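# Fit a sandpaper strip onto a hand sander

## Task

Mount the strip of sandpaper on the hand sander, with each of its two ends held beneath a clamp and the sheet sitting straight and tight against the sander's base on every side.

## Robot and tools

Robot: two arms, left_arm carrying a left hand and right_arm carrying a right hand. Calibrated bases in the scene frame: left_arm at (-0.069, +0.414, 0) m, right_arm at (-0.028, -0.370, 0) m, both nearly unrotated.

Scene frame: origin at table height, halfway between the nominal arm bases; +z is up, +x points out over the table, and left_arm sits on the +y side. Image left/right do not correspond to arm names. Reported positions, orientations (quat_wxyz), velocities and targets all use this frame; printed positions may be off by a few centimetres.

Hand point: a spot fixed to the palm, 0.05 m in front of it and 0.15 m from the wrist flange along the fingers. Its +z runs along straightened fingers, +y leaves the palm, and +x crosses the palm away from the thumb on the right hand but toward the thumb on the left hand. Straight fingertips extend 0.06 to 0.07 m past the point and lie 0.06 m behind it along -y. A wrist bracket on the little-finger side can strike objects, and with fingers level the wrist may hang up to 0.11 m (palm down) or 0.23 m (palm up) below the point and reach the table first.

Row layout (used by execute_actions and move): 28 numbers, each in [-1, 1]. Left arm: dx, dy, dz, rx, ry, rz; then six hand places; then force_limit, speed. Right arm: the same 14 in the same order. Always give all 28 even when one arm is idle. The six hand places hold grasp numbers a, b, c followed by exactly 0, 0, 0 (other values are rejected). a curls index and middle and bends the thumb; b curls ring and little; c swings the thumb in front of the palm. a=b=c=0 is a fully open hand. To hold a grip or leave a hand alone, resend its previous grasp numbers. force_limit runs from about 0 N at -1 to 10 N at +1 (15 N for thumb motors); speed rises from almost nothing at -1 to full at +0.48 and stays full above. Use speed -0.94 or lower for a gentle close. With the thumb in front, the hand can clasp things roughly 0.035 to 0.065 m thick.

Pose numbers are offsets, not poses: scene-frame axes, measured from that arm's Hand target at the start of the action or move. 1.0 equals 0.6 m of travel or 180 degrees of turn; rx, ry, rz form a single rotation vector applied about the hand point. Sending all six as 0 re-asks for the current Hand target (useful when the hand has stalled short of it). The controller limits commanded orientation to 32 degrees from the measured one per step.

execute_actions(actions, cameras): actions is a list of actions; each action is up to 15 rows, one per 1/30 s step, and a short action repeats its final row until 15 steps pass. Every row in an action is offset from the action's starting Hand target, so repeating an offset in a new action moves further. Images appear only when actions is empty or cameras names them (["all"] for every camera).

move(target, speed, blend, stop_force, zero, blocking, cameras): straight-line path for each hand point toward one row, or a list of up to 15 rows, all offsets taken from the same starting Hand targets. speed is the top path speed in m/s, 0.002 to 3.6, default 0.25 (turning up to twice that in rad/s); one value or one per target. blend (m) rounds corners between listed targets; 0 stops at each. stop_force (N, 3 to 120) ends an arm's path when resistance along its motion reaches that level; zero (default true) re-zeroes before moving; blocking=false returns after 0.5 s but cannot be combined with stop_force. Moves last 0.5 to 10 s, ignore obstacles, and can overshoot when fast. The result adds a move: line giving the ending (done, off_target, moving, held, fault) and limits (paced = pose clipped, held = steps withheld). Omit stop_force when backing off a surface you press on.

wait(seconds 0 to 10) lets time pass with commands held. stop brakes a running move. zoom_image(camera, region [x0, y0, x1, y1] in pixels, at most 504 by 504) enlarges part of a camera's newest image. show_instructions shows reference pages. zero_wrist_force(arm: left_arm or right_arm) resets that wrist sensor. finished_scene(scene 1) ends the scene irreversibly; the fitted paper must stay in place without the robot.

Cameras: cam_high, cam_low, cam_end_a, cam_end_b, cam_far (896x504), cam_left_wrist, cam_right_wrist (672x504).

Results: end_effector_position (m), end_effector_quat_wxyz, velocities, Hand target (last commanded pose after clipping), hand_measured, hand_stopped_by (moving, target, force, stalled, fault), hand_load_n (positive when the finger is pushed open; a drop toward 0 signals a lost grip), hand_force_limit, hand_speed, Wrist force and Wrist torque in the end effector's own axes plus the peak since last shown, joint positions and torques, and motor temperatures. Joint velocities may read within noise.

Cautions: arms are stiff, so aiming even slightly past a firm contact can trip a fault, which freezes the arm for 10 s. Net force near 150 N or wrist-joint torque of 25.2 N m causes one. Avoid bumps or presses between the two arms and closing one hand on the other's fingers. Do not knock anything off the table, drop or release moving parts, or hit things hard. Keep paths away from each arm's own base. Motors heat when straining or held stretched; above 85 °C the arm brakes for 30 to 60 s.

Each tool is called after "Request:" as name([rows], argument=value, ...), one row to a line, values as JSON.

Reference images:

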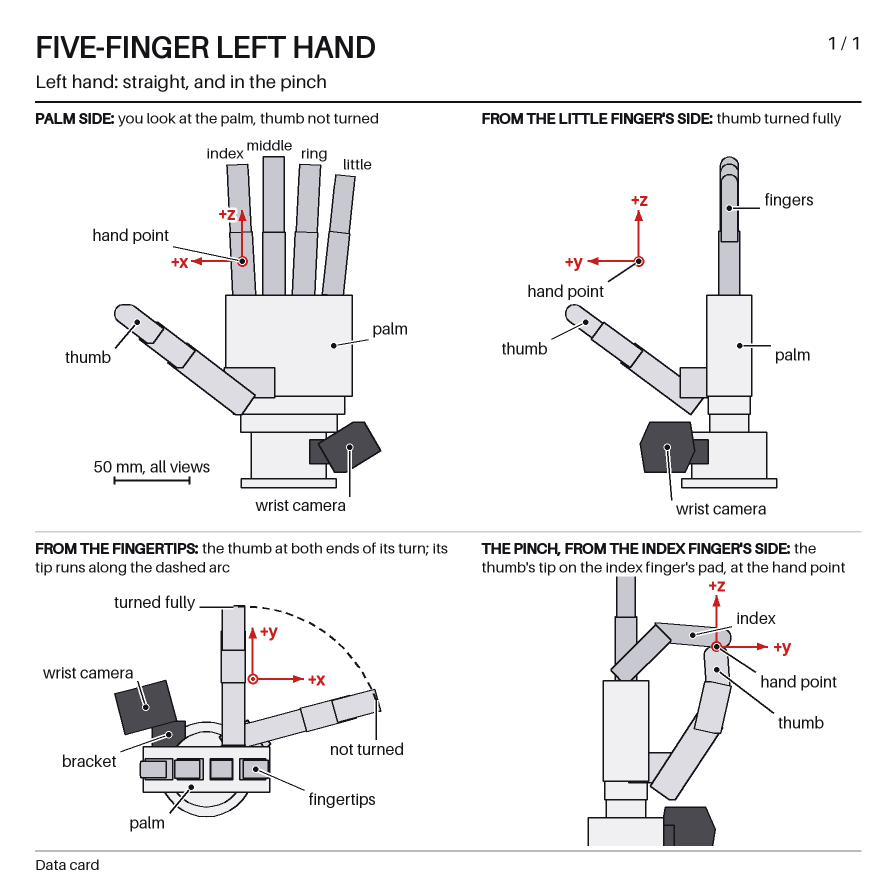

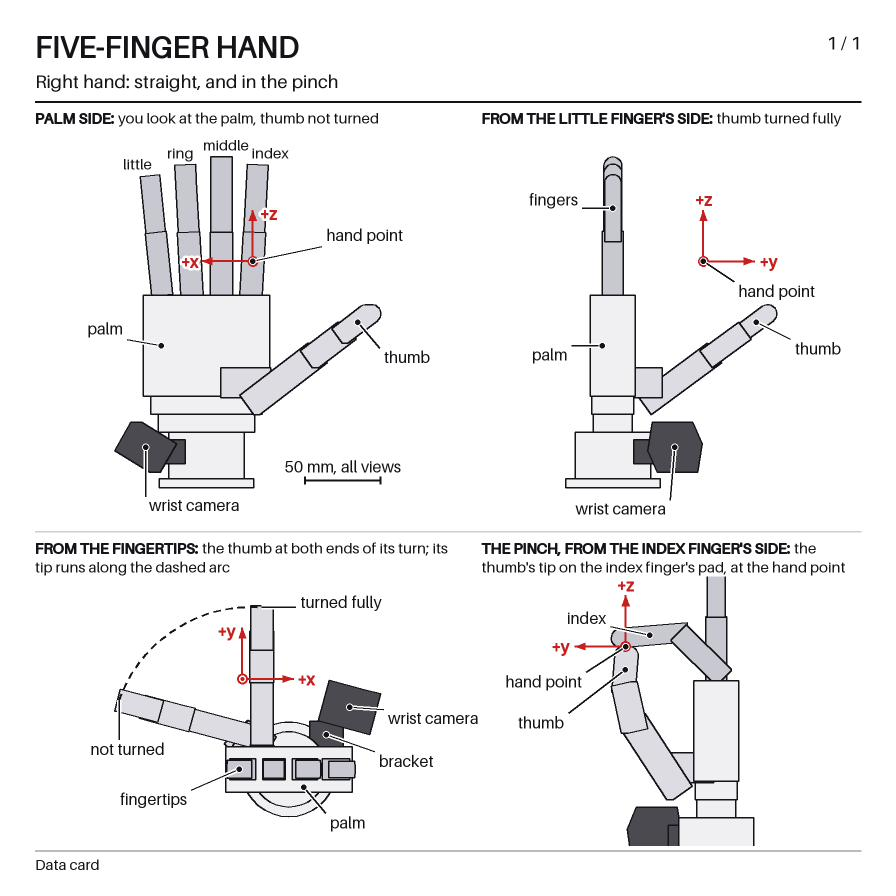

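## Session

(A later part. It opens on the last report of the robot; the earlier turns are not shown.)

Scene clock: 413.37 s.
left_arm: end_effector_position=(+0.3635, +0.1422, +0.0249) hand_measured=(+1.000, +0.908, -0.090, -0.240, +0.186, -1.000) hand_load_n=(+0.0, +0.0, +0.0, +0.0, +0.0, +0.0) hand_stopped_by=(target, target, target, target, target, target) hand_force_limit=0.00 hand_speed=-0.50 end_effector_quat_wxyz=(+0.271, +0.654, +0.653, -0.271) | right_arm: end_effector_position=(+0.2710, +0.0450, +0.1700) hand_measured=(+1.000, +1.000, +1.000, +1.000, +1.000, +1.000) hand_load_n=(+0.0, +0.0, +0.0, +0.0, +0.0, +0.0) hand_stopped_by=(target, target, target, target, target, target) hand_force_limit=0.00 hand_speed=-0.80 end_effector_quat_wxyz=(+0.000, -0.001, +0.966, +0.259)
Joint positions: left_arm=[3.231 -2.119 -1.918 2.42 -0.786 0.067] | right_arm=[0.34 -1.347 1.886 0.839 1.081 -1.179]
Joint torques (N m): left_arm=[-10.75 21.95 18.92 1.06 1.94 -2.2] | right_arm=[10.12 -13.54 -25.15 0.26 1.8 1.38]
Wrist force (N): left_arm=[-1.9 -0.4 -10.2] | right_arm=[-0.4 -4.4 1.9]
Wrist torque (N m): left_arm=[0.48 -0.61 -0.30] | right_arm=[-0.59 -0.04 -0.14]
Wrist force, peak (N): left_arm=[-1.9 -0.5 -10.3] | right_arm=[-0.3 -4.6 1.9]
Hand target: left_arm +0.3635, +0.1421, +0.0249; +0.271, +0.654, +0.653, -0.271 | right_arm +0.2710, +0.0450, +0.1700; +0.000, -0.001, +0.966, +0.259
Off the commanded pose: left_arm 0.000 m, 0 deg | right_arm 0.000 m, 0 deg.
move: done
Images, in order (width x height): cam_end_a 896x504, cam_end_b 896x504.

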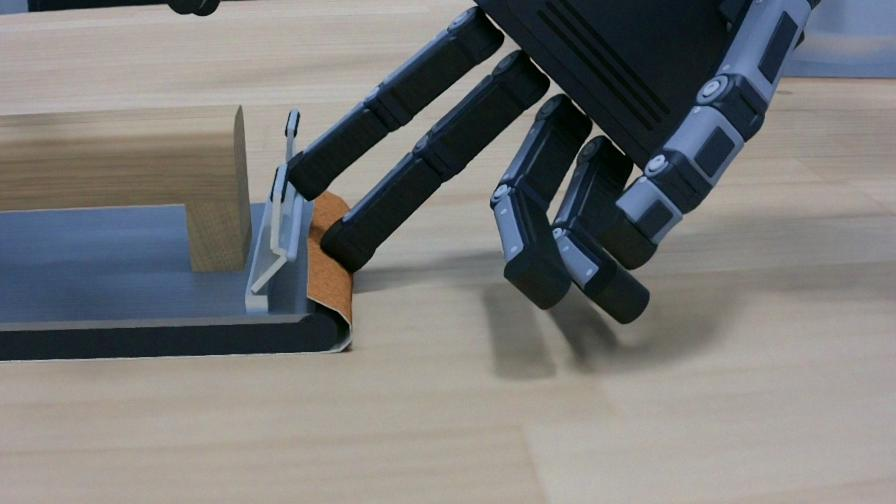

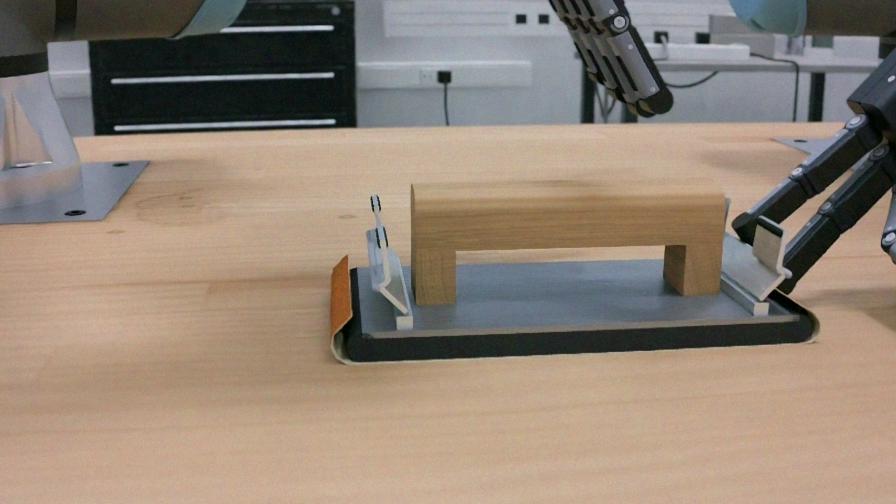

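Request:
move(target=[0, 0.002, 0.0005, 0, 0, 0, 0.62, 0, 1, 0, 0, 0, 0, -0.5, 0, 0, 0, 0, 0, 0, 0, 0, 0, 0, 0, 0, 0, -0.8], speed=0.03, cameras=["cam_end_a", "cam_right_wrist"])

Request:
zoom_image(camera="cam_end_a", region=[240, 170, 440, 370])

Request:
zoom_image(camera="cam_right_wrist", region=[180, 110, 330, 260])

Scene clock: 448.00 s.
left_arm: end_effector_position=(+0.3634, +0.1433, +0.0252) hand_measured=(+1.000, +0.908, -0.090, -0.240, +0.186, -1.000) hand_load_n=(+0.0, +0.0, +0.0, +0.0, +0.0, +0.0) hand_stopped_by=(target, target, target, target, target, target) hand_force_limit=0.00 hand_speed=-0.50 end_effector_quat_wxyz=(+0.271, +0.654, +0.653, -0.271) | right_arm: end_effector_position=(+0.2710, +0.0450, +0.1700) hand_measured=(+1.000, +1.000, +1.000, +1.000, +1.000, +1.000) hand_load_n=(+0.0, +0.0, +0.0, +0.0, +0.0, +0.0) hand_stopped_by=(target, target, target, target, target, target) hand_force_limit=0.00 hand_speed=-0.80 end_effector_quat_wxyz=(+0.000, -0.001, +0.966, +0.259)
Joint positions: left_arm=[3.235 -2.119 -1.919 2.418 -0.786 0.071] | right_arm=[0.34 -1.347 1.886 0.839 1.081 -1.179]
Joint torques (N m): left_arm=[8.34 45.88 -0.35 -5.12 -0.94 2.96] | right_arm=[9.18 -13.67 -24.95 0.4 1.71 1.25]
Wrist force (N): left_arm=[-1.3 -0.4 -0.9] | right_arm=[-0.4 -4.2 1.8]
Wrist torque (N m): left_arm=[-0.08 0.04 -0.38] | right_arm=[-0.56 -0.03 -0.14]
Wrist force, peak (N): left_arm=[-2.1 -0.4 -11.5] | right_arm=[-0.5 -4.5 2.1]
Hand target: left_arm +0.3635, +0.1433, +0.0252; +0.271, +0.654, +0.653, -0.271 | right_arm +0.2710, +0.0450, +0.1700; +0.000, -0.001, +0.966, +0.259
Off the commanded pose: left_arm 0.000 m, 0 deg | right_arm 0.000 m, 0 deg.
move: done
camera_calibration:
cam_right_wrist: T_world_to_cam=[[-0.245423, 0.838297, 0.486853, -0.0510738], [0.844541, -0.0616726, 0.531927, -0.312951], [0.475938, 0.541715, -0.69284, 0.0798117], [0, 0, 0, 1]] pos_world=[0.21378, -0.0197206, 0.246629]
Images, in order (width x height): cam_end_a 896x504, cam_right_wrist 672x504.

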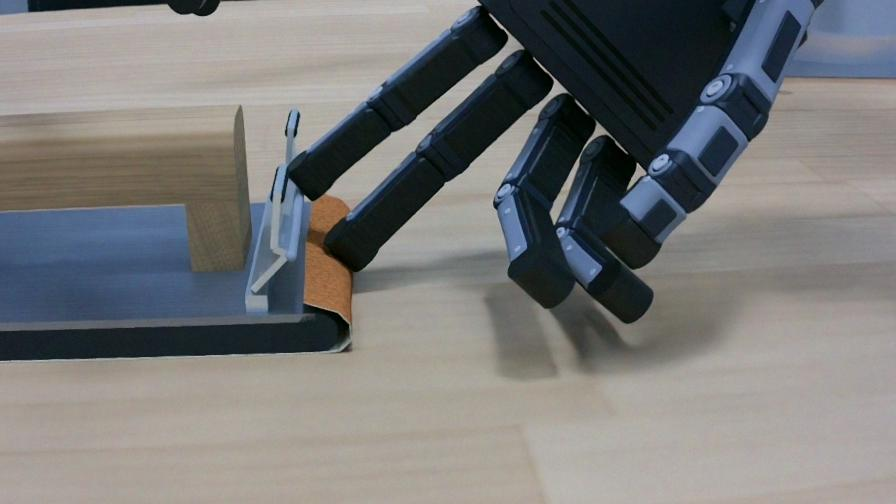

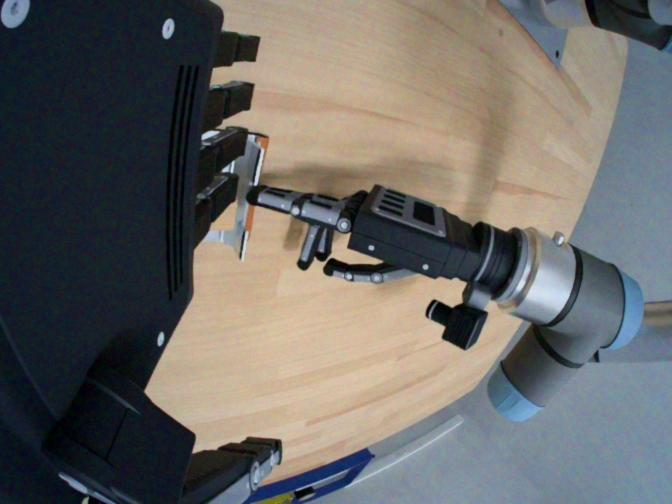

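Scaled by 2.520 from the camera's 896x504 image, which has a finer 1280x720 frame.

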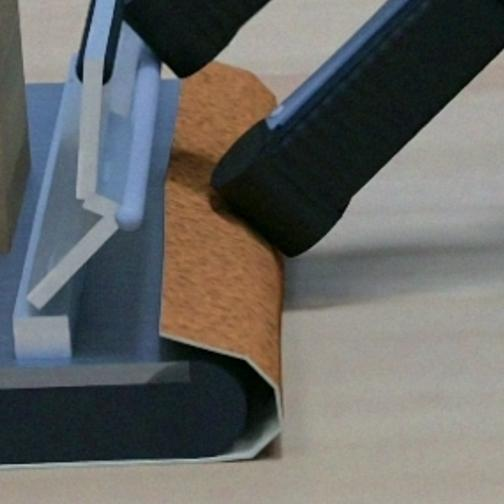

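Scaled by 3.360 from the camera's 672x504 image, which has a finer 960x720 frame.

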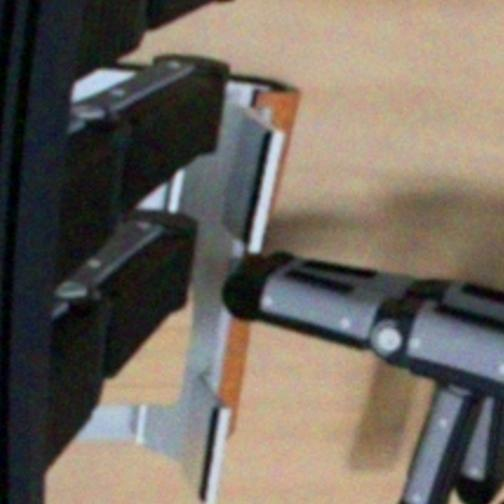

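Request:
move([
  [0.0083, 0, 0, 0, 0, 0, 0.62, 0, 1, 0, 0, 0, 0, -0.5, 0.0083, 0.0083, -0.0333, 0, 0, 0, 0, 0, 0, 0, 0, 0, 0, -0.8],
  [0.0083, 0, 0, 0, 0, 0, 0.62, 0, 1, 0, 0, 0, 0, -0.5, 0.0083, 0.0167, -0.073, 0, 0, 0, 0, 0, 0, 0, 0, 0, 0, -0.8],
], speed=0.05, blend=0.005, cameras=["cam_high", "cam_end_a", "cam_end_b", "cam_far", "cam_right_wrist", "cam_left_wrist"])

Request:
zoom_image(camera="cam_end_a", region=[190, 70, 440, 370])

Request:
zoom_image(camera="cam_right_wrist", region=[180, 90, 380, 290])

Request:
zoom_image(camera="cam_end_b", region=[640, 110, 890, 360])

Scene clock: 463.23 s.
left_arm: end_effector_position=(+0.3684, +0.1433, +0.0252) hand_measured=(+1.000, +0.908, -0.090, -0.240, +0.186, -1.000) hand_load_n=(+0.0, +0.5, +0.0, -0.5, +0.0, +0.0) hand_stopped_by=(target, target, target, target, target, target) hand_force_limit=0.00 hand_speed=-0.50 end_effector_quat_wxyz=(+0.271, +0.654, +0.653, -0.271) | right_arm: end_effector_position=(+0.2760, +0.0550, +0.1262) hand_measured=(+1.000, +1.000, +1.000, +1.000, +1.000, +1.000) hand_load_n=(+0.0, +0.0, +0.5, +0.0, +0.0, +0.0) hand_stopped_by=(target, target, target, target, target, target) hand_force_limit=0.00 hand_speed=-0.80 end_effector_quat_wxyz=(+0.000, -0.001, +0.966, +0.259)
Joint positions: left_arm=[3.234 -2.127 -1.904 2.411 -0.786 0.07] | right_arm=[0.362 -1.266 1.908 0.725 1.085 -1.154]
Joint torques (N m): left_arm=[-7.27 25.71 20.48 -5.1 2.05 -2.26] | right_arm=[10.32 -15.18 -5.46 0.33 1.69 1.32]
Wrist force (N): left_arm=[-0.7 -1.1 -0.6] | right_arm=[-0.4 -3.9 2.0]
Wrist torque (N m): left_arm=[-0.09 0.10 -0.24] | right_arm=[-0.53 -0.02 -0.12]
Wrist force, peak (N): left_arm=[-1.6 -0.4 -1.3] | right_arm=[-0.3 -4.7 1.8]
Hand target: left_arm +0.3684, +0.1433, +0.0252; +0.271, +0.654, +0.653, -0.271 | right_arm +0.2760, +0.0550, +0.1262; +0.000, -0.001, +0.966, +0.259
Off the commanded pose: left_arm 0.000 m, 0 deg | right_arm 0.000 m, 0 deg.
move: done
camera_calibration:
cam_left_wrist: T_world_to_cam=[[-0.959978, 0.170877, -0.221909, 0.340112], [0.21486, 0.95756, -0.192129, -0.219799], [0.179661, -0.232119, -0.955951, 0.104003], [0, 0, 0, 1]] pos_world=[0.355041, 0.176495, 0.132666]
cam_right_wrist: T_world_to_cam=[[-0.245465, 0.8383, 0.486827, -0.0369401], [0.84453, -0.0616318, 0.53195, -0.293313], [0.475938, 0.541715, -0.69284, 0.0417378], [0, 0, 0, 1]] pos_world=[0.21878, -0.00972055, 0.202929]
Images, in order (width x height): cam_high 896x504, cam_end_a 896x504, cam_end_b 896x504, cam_far 896x504, cam_left_wrist 672x504, cam_right_wrist 672x504.

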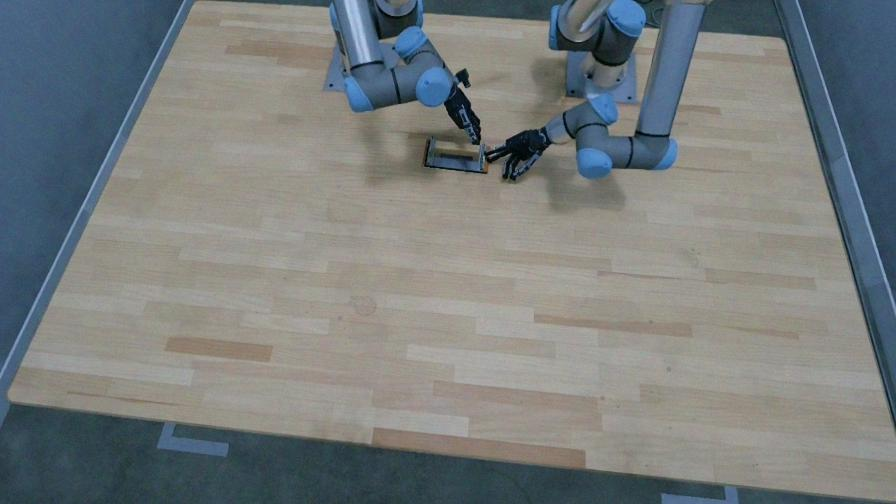

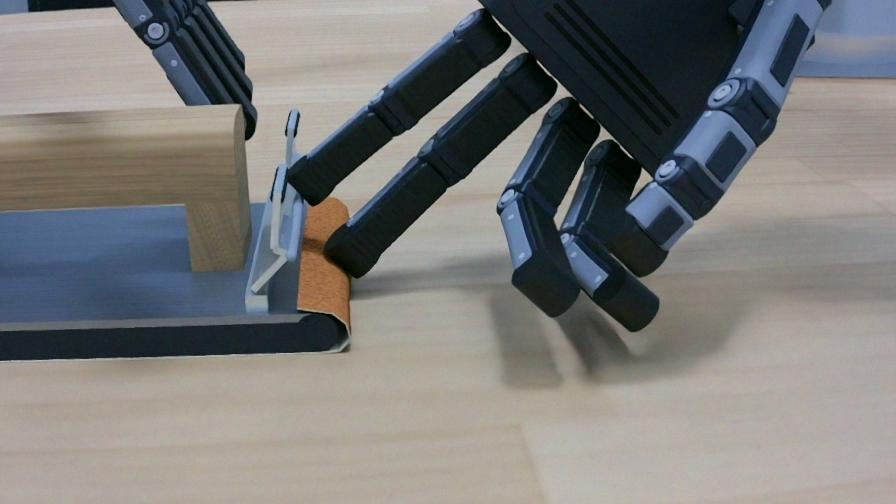

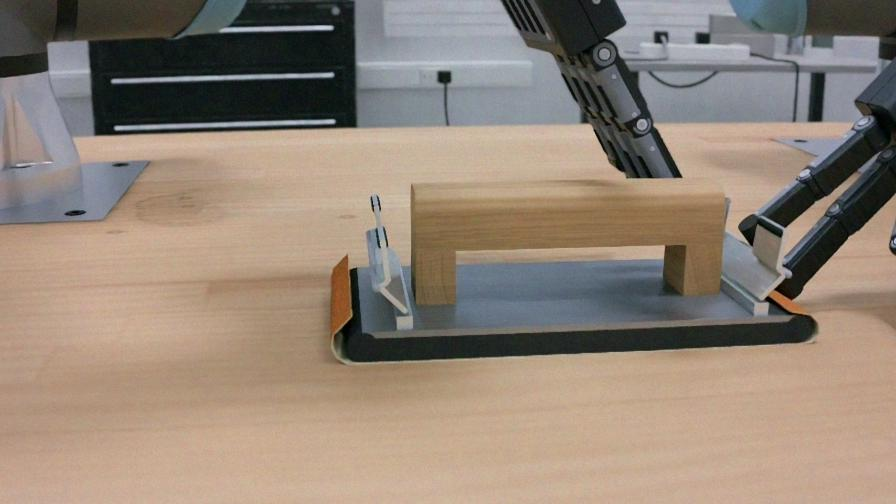

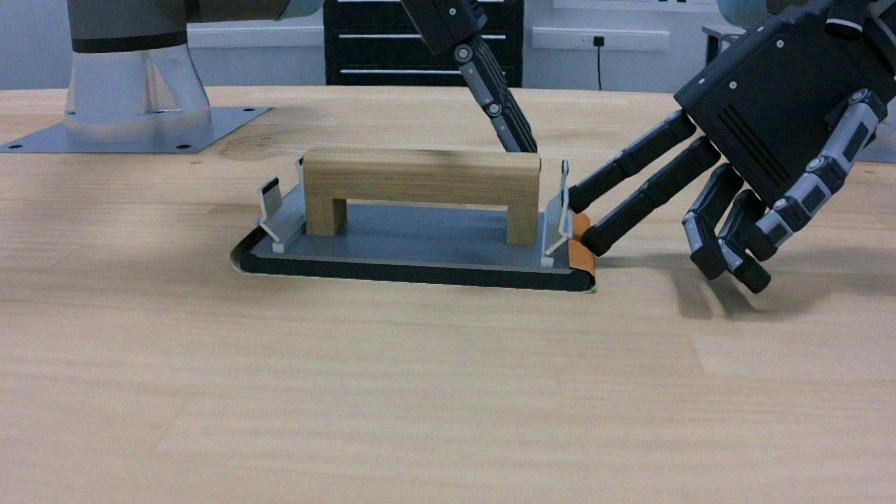

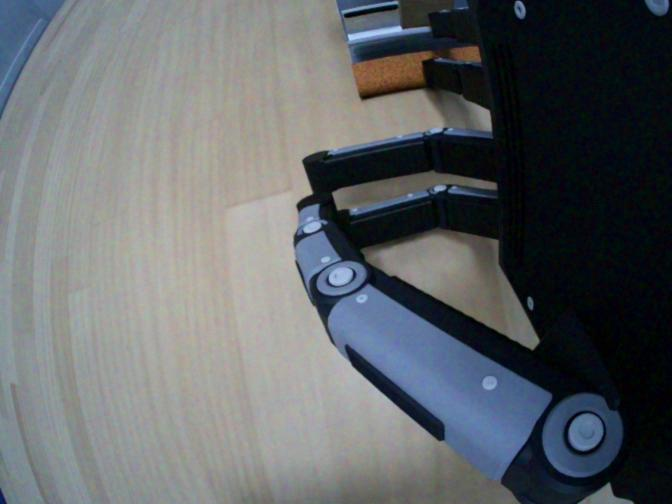

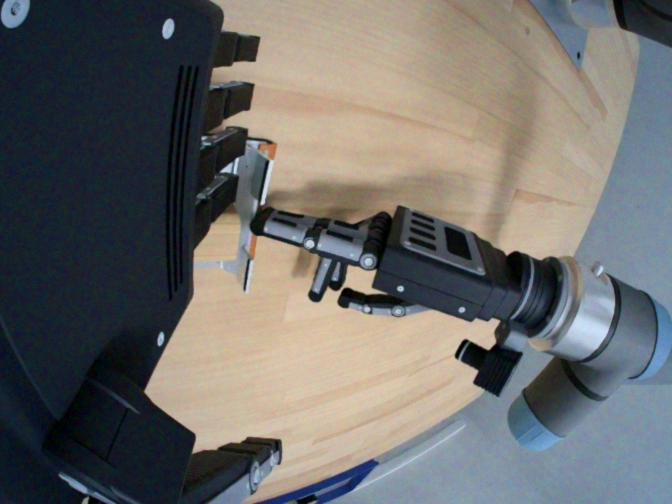

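Scaled by 1.680 from the camera's 896x504 image, which has a finer 1280x720 frame.

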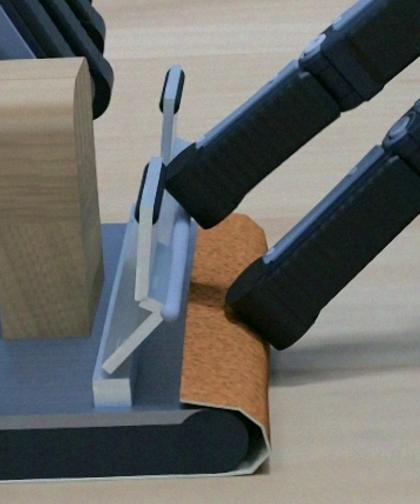

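Scaled by 2.520 from the camera's 672x504 image, which has a finer 960x720 frame.

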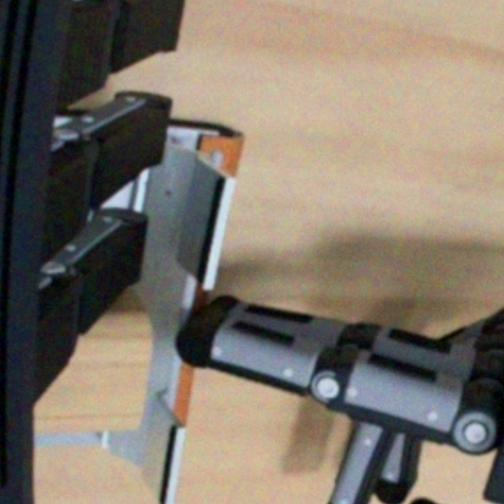

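Scaled by 2.016 from the camera's 896x504 image, which has a finer 1280x720 frame.

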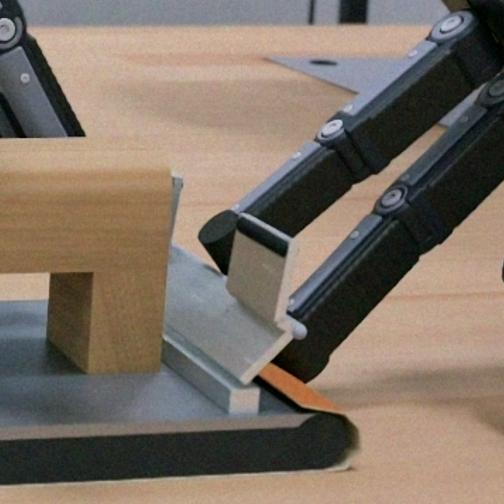

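Request:
move(target=[0, 0, 0, 0, 0, 0, 0.62, 0, 1, 0, 0, 0, 0, -0.5, 0, 0.0283, 0, 0, 0, 0, 0, 0, 0, 0, 0, 0, 0, -0.8], speed=0.03, cameras=["cam_end_a", "cam_right_wrist"])

Request:
zoom_image(camera="cam_end_a", region=[190, 70, 440, 370])

Request:
zoom_image(camera="cam_right_wrist", region=[180, 90, 380, 290])

Scene clock: 472.20 s.
left_arm: end_effector_position=(+0.3684, +0.1433, +0.0252) hand_measured=(+1.000, +0.908, -0.090, -0.240, +0.186, -1.000) hand_load_n=(-1.0, -0.5, +0.0, +0.0, +0.0, +0.0) hand_stopped_by=(target, target, target, target, target, target) hand_force_limit=0.00 hand_speed=-0.50 end_effector_quat_wxyz=(+0.271, +0.654, +0.653, -0.271) | right_arm: end_effector_position=(+0.2760, +0.0720, +0.1262) hand_measured=(+1.000, +1.000, +1.000, +1.000, +1.000, +1.000) hand_load_n=(+0.0, +0.0, +0.0, +1.0, +0.0, +0.0) hand_stopped_by=(target, target, target, target, target, target) hand_force_limit=0.00 hand_speed=-0.80 end_effector_quat_wxyz=(+0.000, -0.001, +0.966, +0.259)
Joint positions: left_arm=[3.234 -2.127 -1.904 2.411 -0.786 0.07] | right_arm=[0.407 -1.245 1.872 0.717 1.095 -1.105]
Joint torques (N m): left_arm=[-7.77 25.24 18.66 -5.11 2.04 -2.21] | right_arm=[11.27 -16.8 -26.42 -0.48 0.7 1.25]
Wrist force (N): left_arm=[2.9 1.0 -3.2] | right_arm=[0.0 -9.7 -1.7]
Wrist torque (N m): left_arm=[-0.02 0.03 -0.13] | right_arm=[-0.24 0.00 -0.11]
Wrist force, peak (N): left_arm=[2.9 1.0 -3.2] | right_arm=[-0.1 -9.8 -1.7]
Hand target: left_arm +0.3684, +0.1433, +0.0252; +0.271, +0.654, +0.653, -0.271 | right_arm +0.2760, +0.0720, +0.1262; +0.000, -0.001, +0.966, +0.259
Off the commanded pose: left_arm 0.000 m, 0 deg | right_arm 0.000 m, 0 deg.
move: done
camera_calibration:
cam_right_wrist: T_world_to_cam=[[-0.245385, 0.838343, 0.486793, -0.0510698], [0.844538, -0.0616741, 0.531932, -0.292216], [0.475963, 0.541644, -0.692879, 0.0325163], [0, 0, 0, 1]] pos_world=[0.21878, 0.00717956, 0.202829]
Images, in order (width x height): cam_end_a 896x504, cam_right_wrist 672x504.

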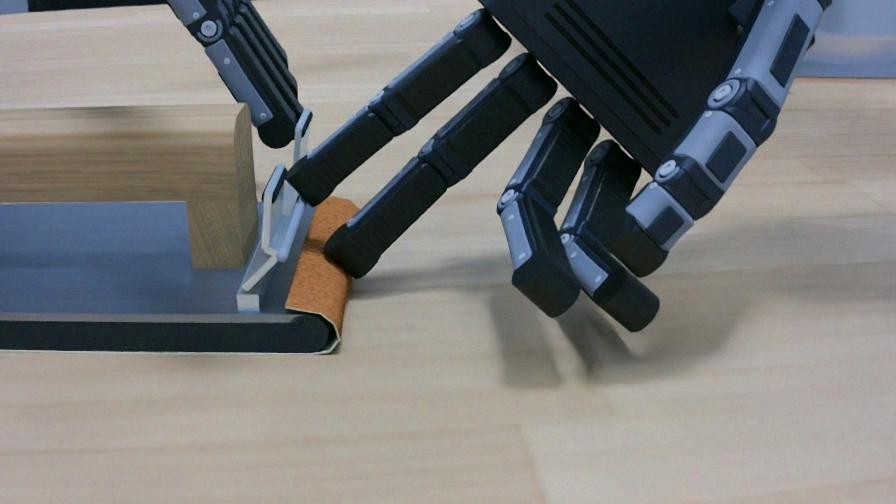

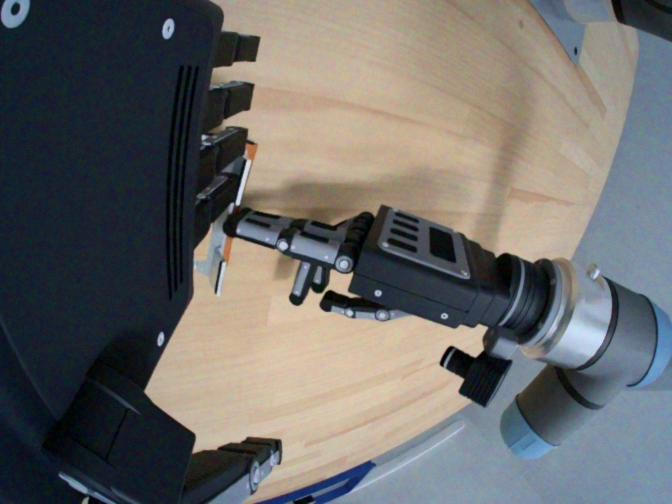

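Scaled by 1.680 from the camera's 896x504 image, which has a finer 1280x720 frame.

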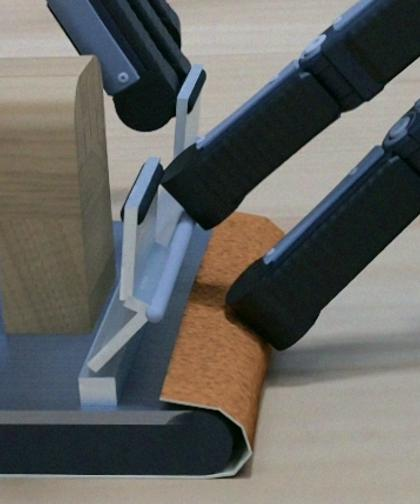

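Scaled by 2.520 from the camera's 672x504 image, which has a finer 960x720 frame.

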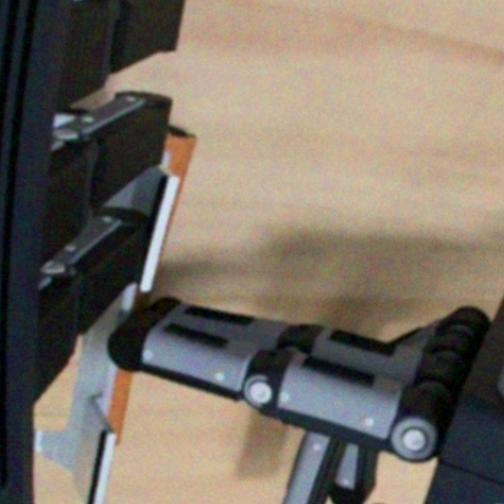

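Request:
move(target=[0, 0, 0, 0, 0, 0, 0.62, 0, 1, 0, 0, 0, 0, -0.5, 0, -0.0333, 0, 0, 0, 0, 0, 0, 0, 0, 0, 0, 0, -0.8], speed=0.05, cameras=["cam_end_a", "cam_right_wrist"])

Request:
zoom_image(camera="cam_end_a", region=[190, 70, 440, 370])

Scene clock: 504.57 s.
left_arm: end_effector_position=(+0.3684, +0.1433, +0.0252) hand_measured=(+1.000, +0.908, -0.090, -0.240, +0.186, -1.000) hand_load_n=(-0.5, -0.5, +0.0, +0.0, +0.0, +0.0) hand_stopped_by=(target, target, target, target, target, target) hand_force_limit=0.00 hand_speed=-0.50 end_effector_quat_wxyz=(+0.271, +0.654, +0.653, -0.271) | right_arm: end_effector_position=(+0.2760, +0.0521, +0.1262) hand_measured=(+1.000, +1.000, +1.000, +1.000, +1.000, +1.000) hand_load_n=(+0.0, +0.0, +0.0, +0.0, +0.0, +0.0) hand_stopped_by=(target, target, target, target, target, target) hand_force_limit=0.00 hand_speed=-0.80 end_effector_quat_wxyz=(+0.000, -0.001, +0.966, +0.259)
Joint positions: left_arm=[3.234 -2.127 -1.904 2.411 -0.786 0.07] | right_arm=[0.354 -1.269 1.914 0.726 1.084 -1.163]
Joint torques (N m): left_arm=[-7.96 25.81 3.17 -5.04 2.06 -2.15] | right_arm=[-7.87 -38.06 -4.88 3.26 -3.65 -1.56]
Wrist force (N): left_arm=[-0.1 0.3 -1.5] | right_arm=[-0.4 -4.2 1.9]
Wrist torque (N m): left_arm=[-0.06 0.08 -0.26] | right_arm=[-0.57 -0.02 0.05]
Wrist force, peak (N): left_arm=[2.9 1.7 -3.5] | right_arm=[0.1 -10.3 -1.7]
Hand target: left_arm +0.3684, +0.1433, +0.0252; +0.271, +0.654, +0.653, -0.271 | right_arm +0.2760, +0.0520, +0.1262; +0.000, -0.001, +0.966, +0.259
Off the commanded pose: left_arm 0.000 m, 0 deg | right_arm 0.000 m, 0 deg.
move: done
camera_calibration:
cam_right_wrist: T_world_to_cam=[[-0.245426, 0.838345, 0.486768, -0.0343726], [0.844527, -0.0616333, 0.531955, -0.293445], [0.475963, 0.541644, -0.692879, 0.0432951], [0, 0, 0, 1]] pos_world=[0.21878, -0.0127204, 0.202829]
Images, in order (width x height): cam_end_a 896x504, cam_right_wrist 672x504.

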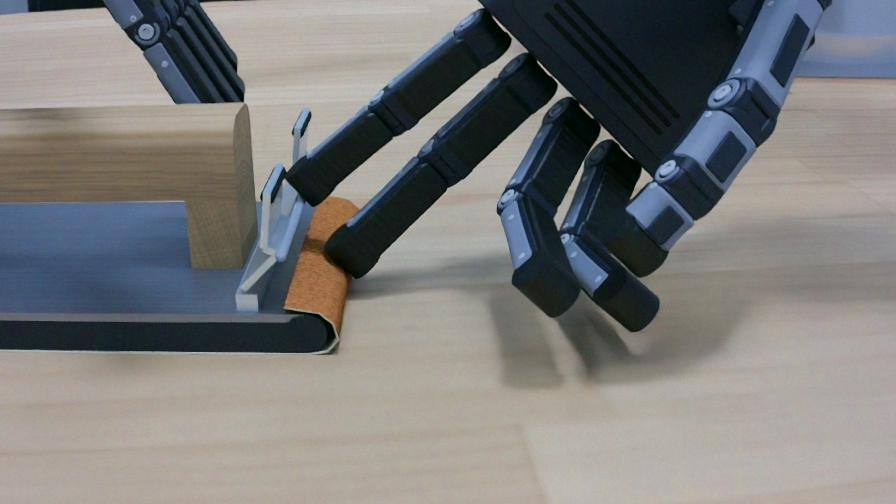

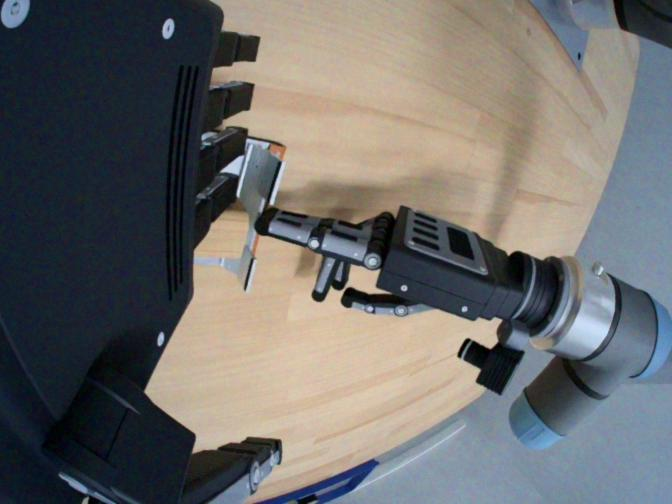

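Scaled by 1.680 from the camera's 896x504 image, which has a finer 1280x720 frame.

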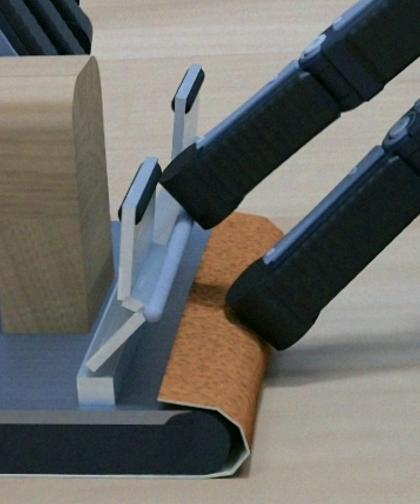

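Request:
zoom_image(camera="cam_end_a", region=[220, 90, 390, 260])

Request:
zoom_image(camera="cam_end_a", region=[220, 200, 390, 370])

Scaled by 2.965 from the camera's 896x504 image, which has a finer 1280x720 frame.

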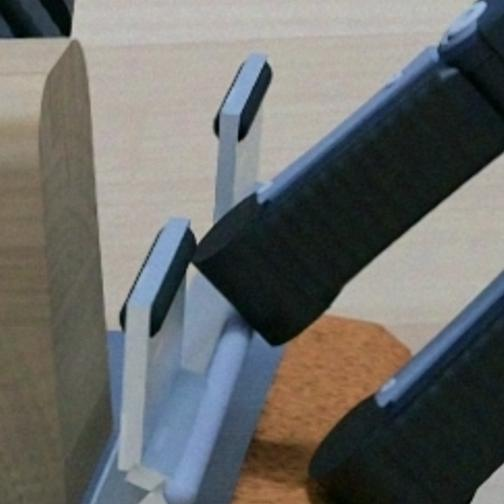

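Scaled by 2.965 from the camera's 896x504 image, which has a finer 1280x720 frame.

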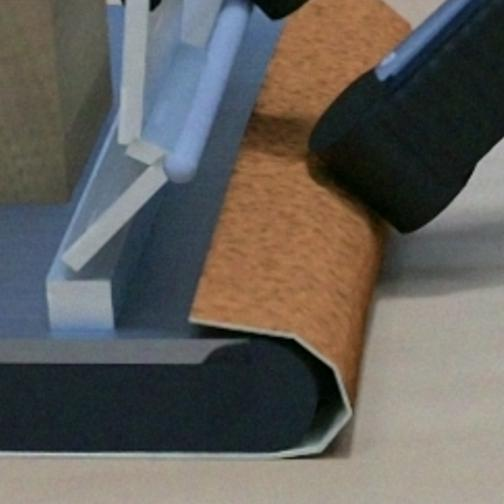

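Request:
move([
  [0, 0.0833, 0.1167, 0, 0, 0, 0.62, 0, 1, 0, 0, 0, 0, -0.5, 0, 0, 0.05, 0, 0, 0, 0, 0, 0, 0, 0, 0, 0, -0.8],
  [-0.0623, 0.05, 0.1413, 0.0654, -0.3051, -0.3976, 0, 0, 1, 0, 0, 0, 0, -0.2, 0, -0.12, 0.1233, 0, 0, 0, 0, 0, 0, 0, 0, 0, 0, -0.8],
  [-0.0623, 0.05, 0.1413, 0.0654, -0.3051, -0.3976, 0, 0, 0, 0, 0, 0, 0, -0.2, 0, -0.12, 0.1233, 0, 0, 0, 0, 0, 0, 0, 0, 0, 0, -0.8],
  [-0.0623, 0.0, 0.1413, 0.0654, -0.3051, -0.3976, 0.34, 0.31, 0, 0, 0, 0, 0, -0.2, 0, -0.12, 0.1233, 0, 0, 0, 0, 0, 0, 0, 0, 0, 0, -0.8],
], speed=0.2, blend=[0.02, 0, 0, 0], cameras=["cam_high", "cam_end_a", "cam_end_b", "cam_far", "cam_left_wrist", "cam_right_wrist"])

Scene clock: 610.93 s.
left_arm: end_effector_position=(+0.3311, +0.1433, +0.1100) hand_measured=(+0.414, +0.360, +0.242, +0.382, +0.838, +1.000) hand_load_n=(+0.0, +0.0, +0.0, +0.0, +0.0, +0.0) hand_stopped_by=(target, target, target, target, target, target) hand_force_limit=0.00 hand_speed=-0.20 end_effector_quat_wxyz=(+0.259, +0.966, -0.001, +0.000) | right_arm: end_effector_position=(+0.2760, -0.0200, +0.2002) hand_measured=(+1.000, +1.000, +1.000, +1.000, +1.000, +1.000) hand_load_n=(+0.0, +0.0, +0.0, +0.0, +0.0, +0.0) hand_stopped_by=(target, target, target, target, target, target) hand_force_limit=0.00 hand_speed=-0.80 end_effector_quat_wxyz=(+0.000, -0.001, +0.966, +0.259)
Joint positions: left_arm=[3.295 -1.973 -1.905 2.243 -1.051 1.699] | right_arm=[0.134 -1.451 1.956 0.986 1.053 -1.412]
Joint torques (N m): left_arm=[-7.39 22.03 19.89 -2.61 0.27 -2.21] | right_arm=[-8.84 -32.75 -6.29 3.65 -3.51 -1.44]
Wrist force (N): left_arm=[-0.5 -0.5 -0.3] | right_arm=[-0.1 -4.1 1.9]
Wrist torque (N m): left_arm=[-0.06 0.07 -0.03] | right_arm=[-0.57 -0.07 0.05]
Wrist force, peak (N): left_arm=[0.0 0.5 -2.0] | right_arm=[-0.7 -4.5 2.1]
Hand target: left_arm +0.3311, +0.1433, +0.1100; +0.259, +0.966, -0.001, +0.000 | right_arm +0.2760, -0.0200, +0.2002; +0.000, -0.001, +0.966, +0.259
Off the commanded pose: left_arm 0.000 m, 0 deg | right_arm 0.000 m, 0 deg.
move: done
camera_calibration:
cam_left_wrist: T_world_to_cam=[[0.277802, 0.813293, -0.511254, -0.146973], [0.812887, 0.0845783, 0.576247, -0.352921], [0.511899, -0.575674, -0.63762, 0.096085], [0, 0, 0, 1]] pos_world=[0.278528, 0.204695, 0.189495]
cam_right_wrist: T_world_to_cam=[[-0.245423, 0.838297, 0.486853, -0.0100604], [0.844541, -0.0616726, 0.531927, -0.337246], [0.475938, 0.541715, -0.69284, 0.133567], [0, 0, 0, 1]] pos_world=[0.21878, -0.0847206, 0.276829]
Images, in order (width x height): cam_high 896x504, cam_end_a 896x504, cam_end_b 896x504, cam_far 896x504, cam_left_wrist 672x504, cam_right_wrist 672x504.

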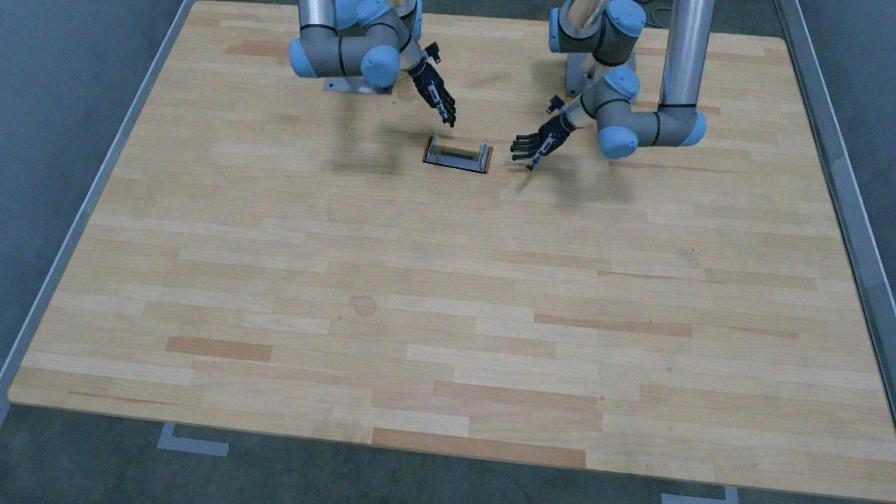

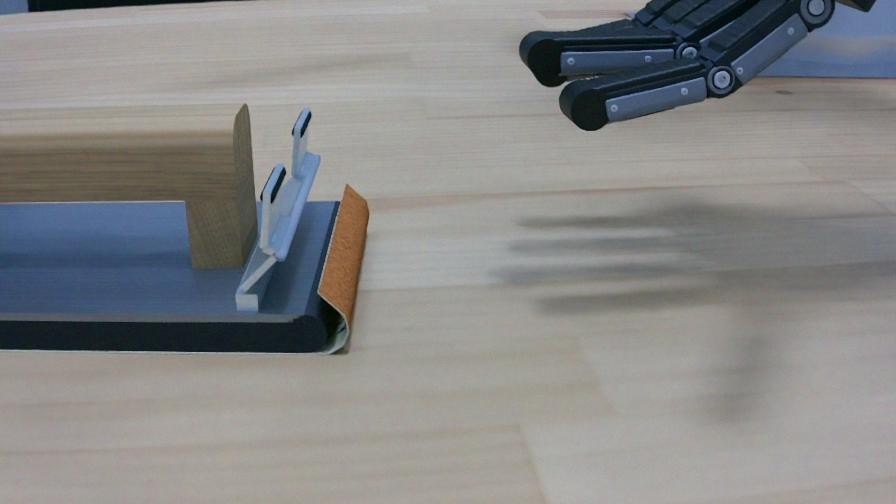

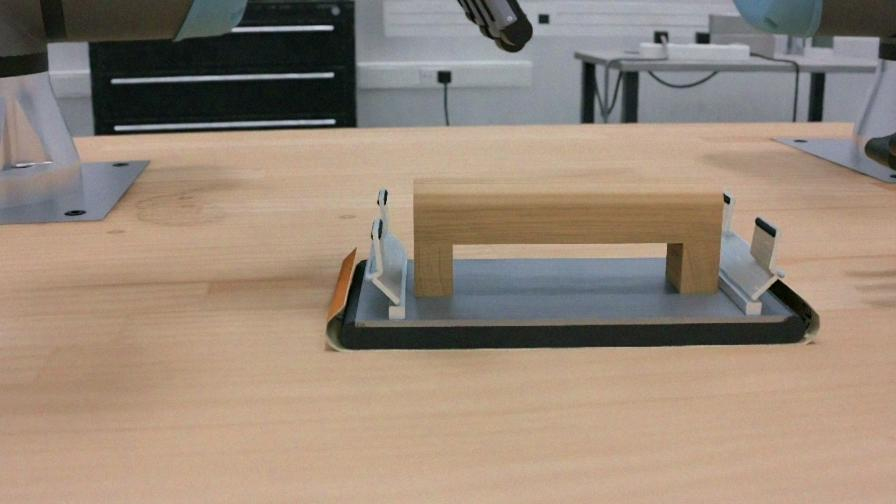

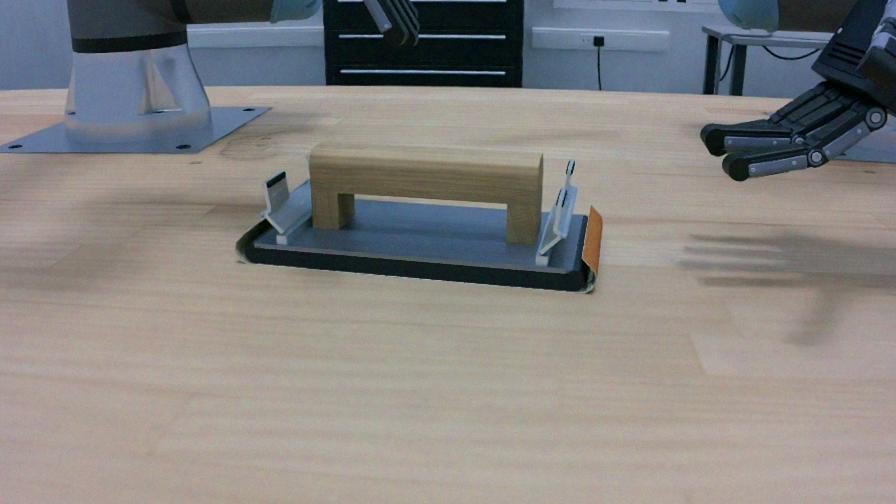

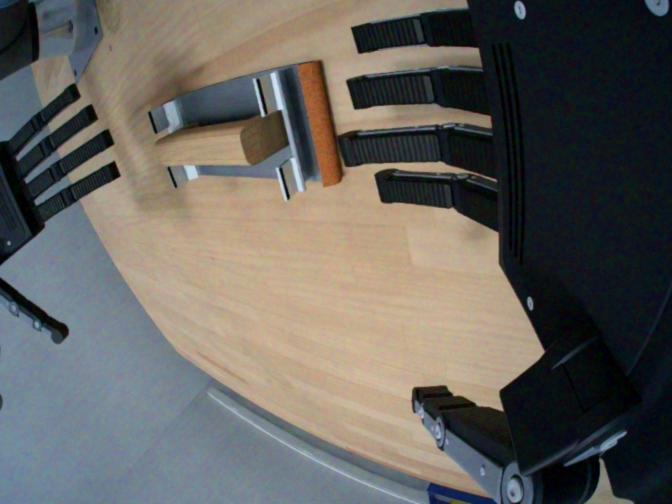

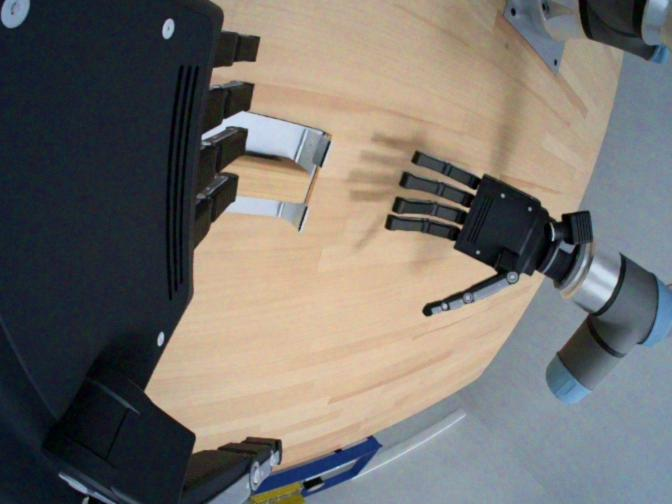

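Request:
zoom_image(camera="cam_left_wrist", region=[240, 30, 500, 240])

Request:
zoom_image(camera="cam_right_wrist", region=[200, 80, 500, 280])

Request:
zoom_image(camera="cam_high", region=[410, 110, 550, 190])

Request:
zoom_image(camera="cam_end_a", region=[220, 90, 390, 260])

Scaled by 1.938 from the camera's 672x504 image, which has a finer 960x720 frame.

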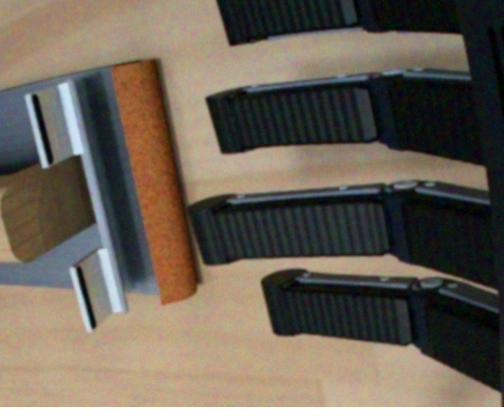

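Scaled by 1.680 from the camera's 672x504 image, which has a finer 960x720 frame.

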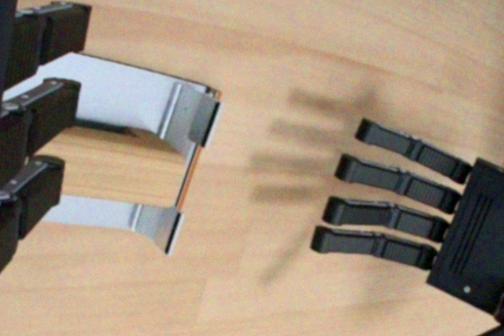

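Scaled by 3.600 from the camera's 896x504 image, which has a finer 1280x720 frame.

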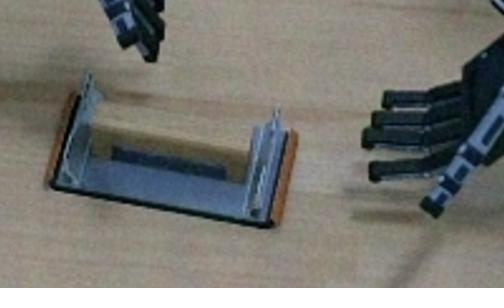

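Scaled by 2.965 from the camera's 896x504 image, which has a finer 1280x720 frame.

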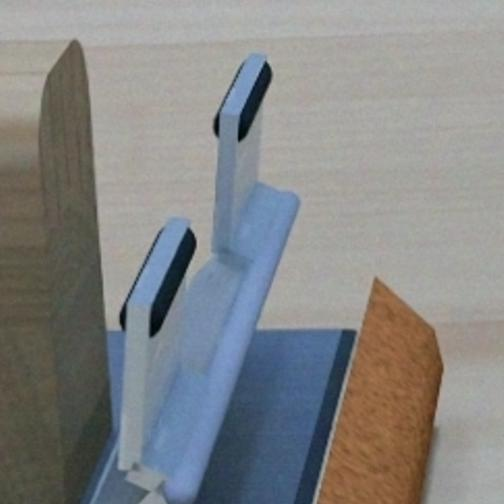

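Request:
zoom_image(camera="cam_end_a", region=[480, 0, 880, 180])

Request:
zoom_image(camera="cam_far", region=[560, 60, 896, 300])

Scaled by 1.260 from the camera's 896x504 image, which has a finer 1280x720 frame.

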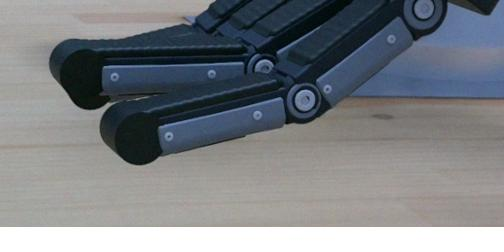

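Scaled by 1.500 from the camera's 896x504 image, which has a finer 1280x720 frame.

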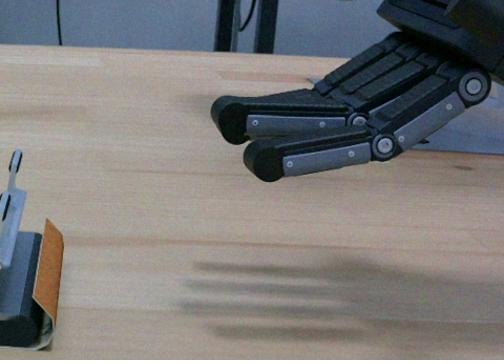

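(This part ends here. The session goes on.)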